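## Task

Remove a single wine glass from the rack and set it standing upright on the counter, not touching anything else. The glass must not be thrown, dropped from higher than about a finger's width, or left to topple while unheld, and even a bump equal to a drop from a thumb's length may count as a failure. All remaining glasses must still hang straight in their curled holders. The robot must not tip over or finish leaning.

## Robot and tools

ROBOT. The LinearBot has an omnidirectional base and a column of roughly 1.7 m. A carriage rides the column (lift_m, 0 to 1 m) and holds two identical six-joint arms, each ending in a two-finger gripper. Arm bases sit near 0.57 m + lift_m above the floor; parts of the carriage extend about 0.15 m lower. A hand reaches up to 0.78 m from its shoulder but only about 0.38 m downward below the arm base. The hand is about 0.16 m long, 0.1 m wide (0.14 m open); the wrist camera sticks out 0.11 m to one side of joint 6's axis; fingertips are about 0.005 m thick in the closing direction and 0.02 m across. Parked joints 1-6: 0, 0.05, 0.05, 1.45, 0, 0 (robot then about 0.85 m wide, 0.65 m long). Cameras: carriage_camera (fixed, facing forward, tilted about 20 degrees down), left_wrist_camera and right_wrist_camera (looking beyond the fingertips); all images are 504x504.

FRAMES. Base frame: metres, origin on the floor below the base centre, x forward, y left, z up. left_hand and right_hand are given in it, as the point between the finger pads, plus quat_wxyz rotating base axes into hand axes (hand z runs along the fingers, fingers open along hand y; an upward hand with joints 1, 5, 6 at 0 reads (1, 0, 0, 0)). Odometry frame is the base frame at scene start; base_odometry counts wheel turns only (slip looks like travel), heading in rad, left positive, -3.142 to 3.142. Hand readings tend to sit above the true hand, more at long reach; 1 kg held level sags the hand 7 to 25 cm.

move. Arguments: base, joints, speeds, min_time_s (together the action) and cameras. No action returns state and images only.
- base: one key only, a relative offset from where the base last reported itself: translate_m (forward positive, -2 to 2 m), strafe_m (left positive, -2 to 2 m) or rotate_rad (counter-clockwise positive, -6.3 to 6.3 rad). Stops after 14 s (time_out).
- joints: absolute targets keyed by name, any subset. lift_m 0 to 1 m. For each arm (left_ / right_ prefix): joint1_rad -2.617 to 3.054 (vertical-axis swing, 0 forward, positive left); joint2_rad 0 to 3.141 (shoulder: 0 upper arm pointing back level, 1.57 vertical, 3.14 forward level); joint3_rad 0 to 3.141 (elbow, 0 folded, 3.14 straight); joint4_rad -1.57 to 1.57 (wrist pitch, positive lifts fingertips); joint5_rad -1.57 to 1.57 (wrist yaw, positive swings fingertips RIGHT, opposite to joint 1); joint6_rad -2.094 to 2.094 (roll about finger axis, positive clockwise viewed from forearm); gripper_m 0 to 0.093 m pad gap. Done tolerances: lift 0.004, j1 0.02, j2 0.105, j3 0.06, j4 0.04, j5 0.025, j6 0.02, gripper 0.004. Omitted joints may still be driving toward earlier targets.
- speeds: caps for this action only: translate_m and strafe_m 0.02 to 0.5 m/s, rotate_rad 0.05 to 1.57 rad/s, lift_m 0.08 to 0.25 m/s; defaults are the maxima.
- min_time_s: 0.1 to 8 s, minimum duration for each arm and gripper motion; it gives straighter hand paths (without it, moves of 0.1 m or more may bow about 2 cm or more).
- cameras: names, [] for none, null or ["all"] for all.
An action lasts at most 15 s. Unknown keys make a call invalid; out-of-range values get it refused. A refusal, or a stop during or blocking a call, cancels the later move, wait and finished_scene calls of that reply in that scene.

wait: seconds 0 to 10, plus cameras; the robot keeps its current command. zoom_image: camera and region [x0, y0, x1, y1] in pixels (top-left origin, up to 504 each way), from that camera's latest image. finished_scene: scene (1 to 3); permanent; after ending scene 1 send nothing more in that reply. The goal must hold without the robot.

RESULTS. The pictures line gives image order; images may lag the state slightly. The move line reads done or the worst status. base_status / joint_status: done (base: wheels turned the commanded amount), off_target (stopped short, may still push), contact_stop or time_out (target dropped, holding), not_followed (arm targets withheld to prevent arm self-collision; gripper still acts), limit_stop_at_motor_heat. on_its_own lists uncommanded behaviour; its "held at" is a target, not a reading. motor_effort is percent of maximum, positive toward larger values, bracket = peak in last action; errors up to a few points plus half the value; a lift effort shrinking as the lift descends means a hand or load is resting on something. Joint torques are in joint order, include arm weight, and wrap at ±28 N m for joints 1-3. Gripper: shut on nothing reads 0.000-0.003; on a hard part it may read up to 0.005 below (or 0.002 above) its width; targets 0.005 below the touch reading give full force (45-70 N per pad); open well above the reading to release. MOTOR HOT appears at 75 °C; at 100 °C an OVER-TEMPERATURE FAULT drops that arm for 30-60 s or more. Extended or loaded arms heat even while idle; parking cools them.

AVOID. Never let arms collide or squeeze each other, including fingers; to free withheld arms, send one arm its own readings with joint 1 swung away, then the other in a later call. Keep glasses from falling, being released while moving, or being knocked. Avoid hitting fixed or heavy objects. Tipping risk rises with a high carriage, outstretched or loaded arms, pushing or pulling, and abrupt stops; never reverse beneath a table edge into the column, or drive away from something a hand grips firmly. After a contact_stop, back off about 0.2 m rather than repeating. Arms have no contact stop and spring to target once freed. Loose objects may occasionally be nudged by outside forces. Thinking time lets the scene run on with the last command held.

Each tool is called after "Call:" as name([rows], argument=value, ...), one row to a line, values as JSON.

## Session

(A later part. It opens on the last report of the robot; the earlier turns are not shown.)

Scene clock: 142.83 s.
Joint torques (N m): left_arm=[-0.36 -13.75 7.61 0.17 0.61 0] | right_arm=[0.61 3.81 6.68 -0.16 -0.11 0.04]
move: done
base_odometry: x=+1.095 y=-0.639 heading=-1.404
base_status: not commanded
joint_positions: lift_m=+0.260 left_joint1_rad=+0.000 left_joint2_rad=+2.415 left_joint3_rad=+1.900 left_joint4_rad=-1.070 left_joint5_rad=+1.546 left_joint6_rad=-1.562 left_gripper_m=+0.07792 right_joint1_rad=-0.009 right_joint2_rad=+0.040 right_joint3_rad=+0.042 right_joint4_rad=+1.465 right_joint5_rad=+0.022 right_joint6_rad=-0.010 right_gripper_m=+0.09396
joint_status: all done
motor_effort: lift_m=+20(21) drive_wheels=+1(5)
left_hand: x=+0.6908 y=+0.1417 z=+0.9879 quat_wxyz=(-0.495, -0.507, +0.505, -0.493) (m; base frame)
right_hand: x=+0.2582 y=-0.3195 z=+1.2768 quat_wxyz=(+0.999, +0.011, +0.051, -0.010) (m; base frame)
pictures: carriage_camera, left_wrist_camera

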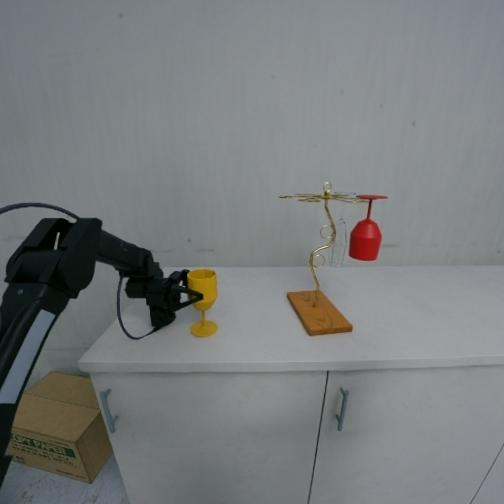

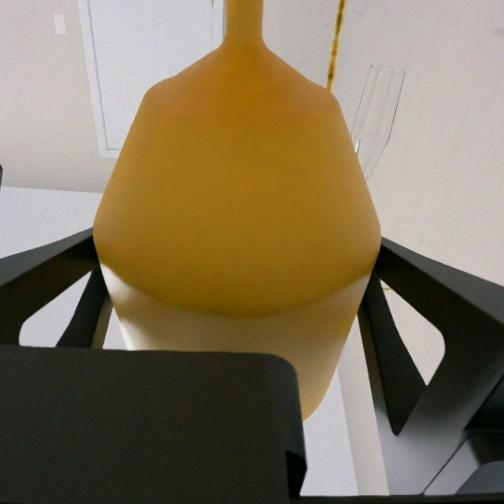

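Call:
move(joints={"lift_m": 0.256}, speeds={"lift_m": 0.08}, cameras=["carriage_camera"])

Call:
zoom_image(camera="carriage_camera", region=[160, 250, 250, 340])

Scene clock: 144.57 s.
Joint torques (N m): left_arm=[-0.27 -13.6 7.6 0.2 0.49 -0.07] | right_arm=[0.58 3.79 6.91 -0.13 -0.12 0.05]
move: done
base_odometry: x=+1.095 y=-0.639 heading=-1.404
base_status: not commanded
joint_positions: lift_m=+0.256 left_joint1_rad=+0.000 left_joint2_rad=+2.415 left_joint3_rad=+1.900 left_joint4_rad=-1.069 left_joint5_rad=+1.558 left_joint6_rad=-1.562 left_gripper_m=+0.07792 right_joint1_rad=-0.009 right_joint2_rad=+0.040 right_joint3_rad=+0.042 right_joint4_rad=+1.465 right_joint5_rad=+0.022 right_joint6_rad=-0.010 right_gripper_m=+0.09396
joint_status: all done
motor_effort: lift_m=+20(21) drive_wheels=+1(3)
left_hand: x=+0.6909 y=+0.1417 z=+0.9859 quat_wxyz=(-0.498, -0.504, +0.502, -0.496) (m; base frame)
right_hand: x=+0.2582 y=-0.3195 z=+1.2729 quat_wxyz=(+0.999, +0.011, +0.051, -0.010) (m; base frame)
pictures: carriage_camera

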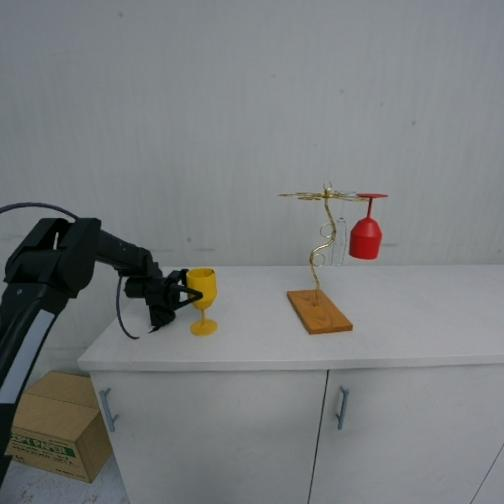

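Scaled by 5.600 from the camera's 504x504 image, which has a finer 720x720 frame.

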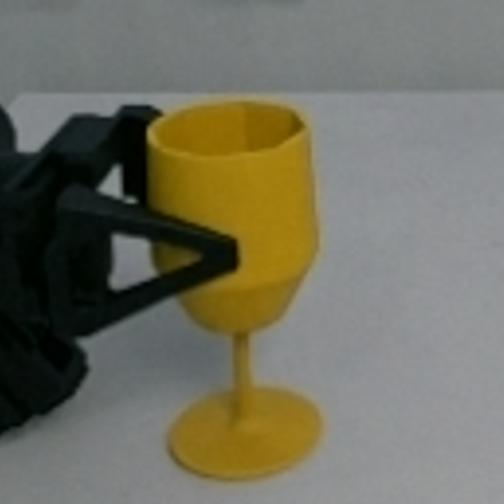

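Call:
move(joints={"left_gripper_m": 0.08}, min_time_s=2, cameras=["carriage_camera"])

Call:
zoom_image(camera="carriage_camera", region=[160, 250, 250, 340])

Scene clock: 149.27 s.
Joint torques (N m): left_arm=[-0.34 -13.82 7.56 0.2 0.48 -0.01] | right_arm=[0.61 3.79 6.78 -0.14 -0.11 0.05]
move: done
base_odometry: x=+1.095 y=-0.639 heading=-1.404
base_status: not commanded
joint_positions: lift_m=+0.256 left_joint1_rad=+0.000 left_joint2_rad=+2.415 left_joint3_rad=+1.900 left_joint4_rad=-1.069 left_joint5_rad=+1.558 left_joint6_rad=-1.562 left_gripper_m=+0.07995 right_joint1_rad=-0.009 right_joint2_rad=+0.040 right_joint3_rad=+0.042 right_joint4_rad=+1.465 right_joint5_rad=+0.022 right_joint6_rad=-0.010 right_gripper_m=+0.09396
joint_status: all done
motor_effort: lift_m=+20(20) drive_wheels=+1(1)
left_hand: x=+0.6909 y=+0.1417 z=+0.9859 quat_wxyz=(-0.498, -0.504, +0.502, -0.496) (m; base frame)
right_hand: x=+0.2582 y=-0.3195 z=+1.2729 quat_wxyz=(+0.999, +0.011, +0.051, -0.010) (m; base frame)
pictures: carriage_camera

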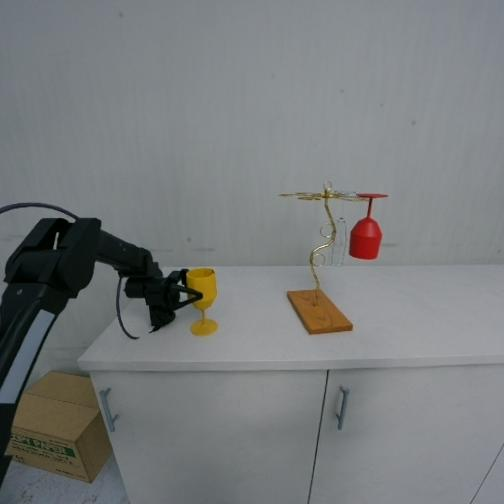

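Scaled by 5.600 from the camera's 504x504 image, which has a finer 720x720 frame.

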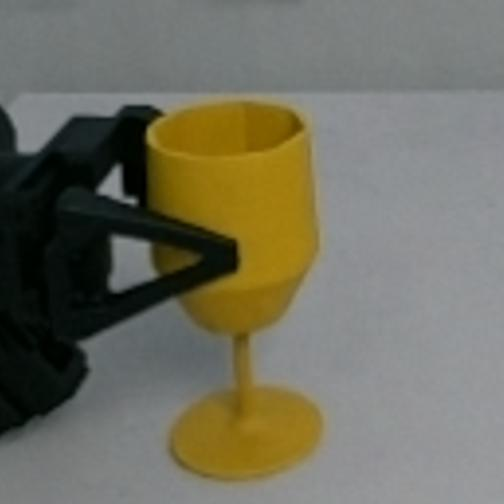

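Call:
move(joints={"left_gripper_m": 0.093}, min_time_s=2.5, cameras=["carriage_camera"])

Call:
zoom_image(camera="carriage_camera", region=[160, 250, 250, 340])

Scene clock: 152.93 s.
Joint torques (N m): left_arm=[-0.31 -13.76 7.66 0.2 0.52 -0.01] | right_arm=[0.62 3.82 6.82 -0.13 -0.12 0.04]
move: done
base_odometry: x=+1.095 y=-0.639 heading=-1.404
base_status: not commanded
joint_positions: lift_m=+0.256 left_joint1_rad=+0.000 left_joint2_rad=+2.415 left_joint3_rad=+1.900 left_joint4_rad=-1.069 left_joint5_rad=+1.558 left_joint6_rad=-1.562 left_gripper_m=+0.09290 right_joint1_rad=-0.009 right_joint2_rad=+0.040 right_joint3_rad=+0.042 right_joint4_rad=+1.465 right_joint5_rad=+0.022 right_joint6_rad=-0.010 right_gripper_m=+0.09396
joint_status: all done
motor_effort: lift_m=+20(20) drive_wheels=+1(1)
left_hand: x=+0.6909 y=+0.1417 z=+0.9859 quat_wxyz=(-0.498, -0.504, +0.502, -0.496) (m; base frame)
right_hand: x=+0.2582 y=-0.3195 z=+1.2729 quat_wxyz=(+0.999, +0.011, +0.051, -0.010) (m; base frame)
pictures: carriage_camera

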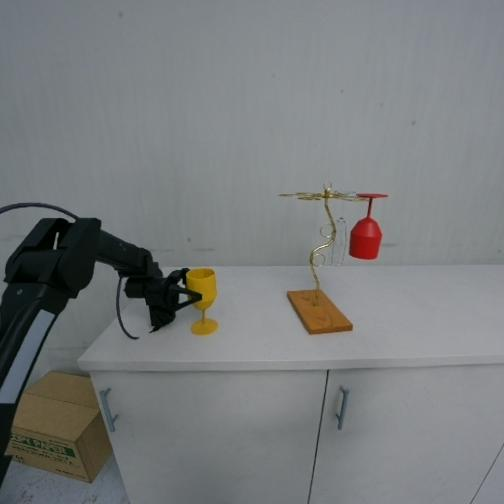

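Scaled by 5.600 from the camera's 504x504 image, which has a finer 720x720 frame.

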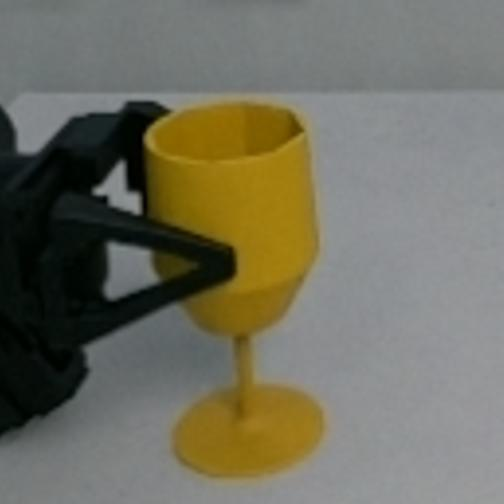

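Call:
move(joints={"lift_m": 0.262}, speeds={"lift_m": 0.08}, cameras=[])

Call:
move(base={"strafe_m": 0.13}, speeds={"strafe_m": 0.06}, cameras=["carriage_camera"])

Call:
zoom_image(camera="carriage_camera", region=[180, 230, 300, 350])

Scene clock: 154.63 s.
Joint torques (N m): left_arm=[-0.35 -13.83 7.6 0.17 0.52 -0.02] | right_arm=[0.62 3.84 6.8 -0.13 -0.11 0.05]
move: done
base_odometry: x=+1.095 y=-0.639 heading=-1.404
base_status: not commanded
joint_positions: lift_m=+0.262 left_joint1_rad=+0.000 left_joint2_rad=+2.414 left_joint3_rad=+1.903 left_joint4_rad=-1.069 left_joint5_rad=+1.557 left_joint6_rad=-1.562 left_gripper_m=+0.09291 right_joint1_rad=-0.009 right_joint2_rad=+0.040 right_joint3_rad=+0.042 right_joint4_rad=+1.466 right_joint5_rad=+0.022 right_joint6_rad=-0.010 right_gripper_m=+0.09396
joint_status: all done
motor_effort: lift_m=+23(29) drive_wheels=-3(4)
left_hand: x=+0.6912 y=+0.1417 z=+0.9924 quat_wxyz=(-0.497, -0.504, +0.503, -0.496) (m; base frame)
right_hand: x=+0.2581 y=-0.3195 z=+1.2784 quat_wxyz=(+0.999, +0.011, +0.051, -0.010) (m; base frame)
pictures: none
No camera images: "cameras" was empty.

Scene clock: 157.47 s.
Joint torques (N m): left_arm=[-0.54 -13.61 7.28 0.19 0.49 -0.01] | right_arm=[0.58 3.77 6.79 -0.14 -0.11 0.05]
move: done
MOTOR HOT: joint 2 (shoulder) of the left arm reports 75 °C; the controller stops that arm at 100 °C. To cool a motor, set the load down, stop pushing, or move to a pose that needs little force.
base_odometry: x=+1.223 y=-0.618 heading=-1.404
base_status: done
joint_positions: lift_m=+0.262 left_joint1_rad=+0.002 left_joint2_rad=+2.414 left_joint3_rad=+1.903 left_joint4_rad=-1.069 left_joint5_rad=+1.557 left_joint6_rad=-1.562 left_gripper_m=+0.09291 right_joint1_rad=-0.009 right_joint2_rad=+0.040 right_joint3_rad=+0.042 right_joint4_rad=+1.466 right_joint5_rad=+0.022 right_joint6_rad=-0.010 right_gripper_m=+0.09396
joint_status: not commanded
motor_effort: lift_m=+23(24) drive_wheels=-2(6)
left_hand: x=+0.6915 y=+0.1424 z=+0.9924 quat_wxyz=(-0.496, -0.504, +0.503, -0.497) (m; base frame)
right_hand: x=+0.2581 y=-0.3195 z=+1.2784 quat_wxyz=(+0.999, +0.011, +0.051, -0.010) (m; base frame)
pictures: carriage_camera

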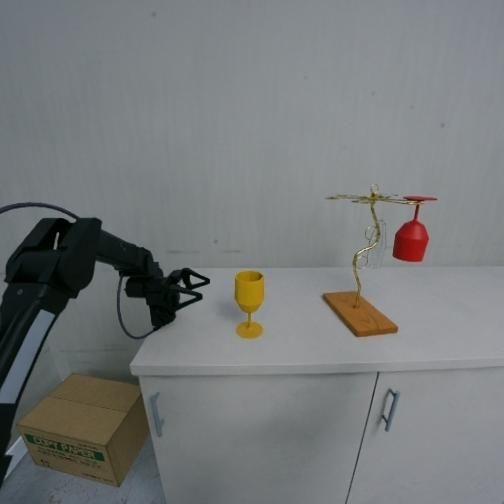

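Scaled by 4.200 from the camera's 504x504 image, which has a finer 720x720 frame.

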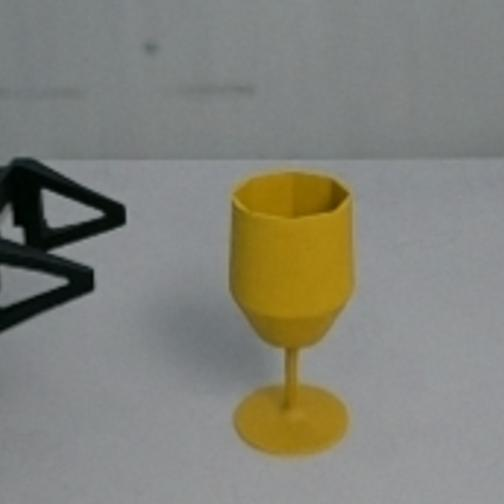

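Call:
finished_scene(scene=3)

The scene is finished: the task was done.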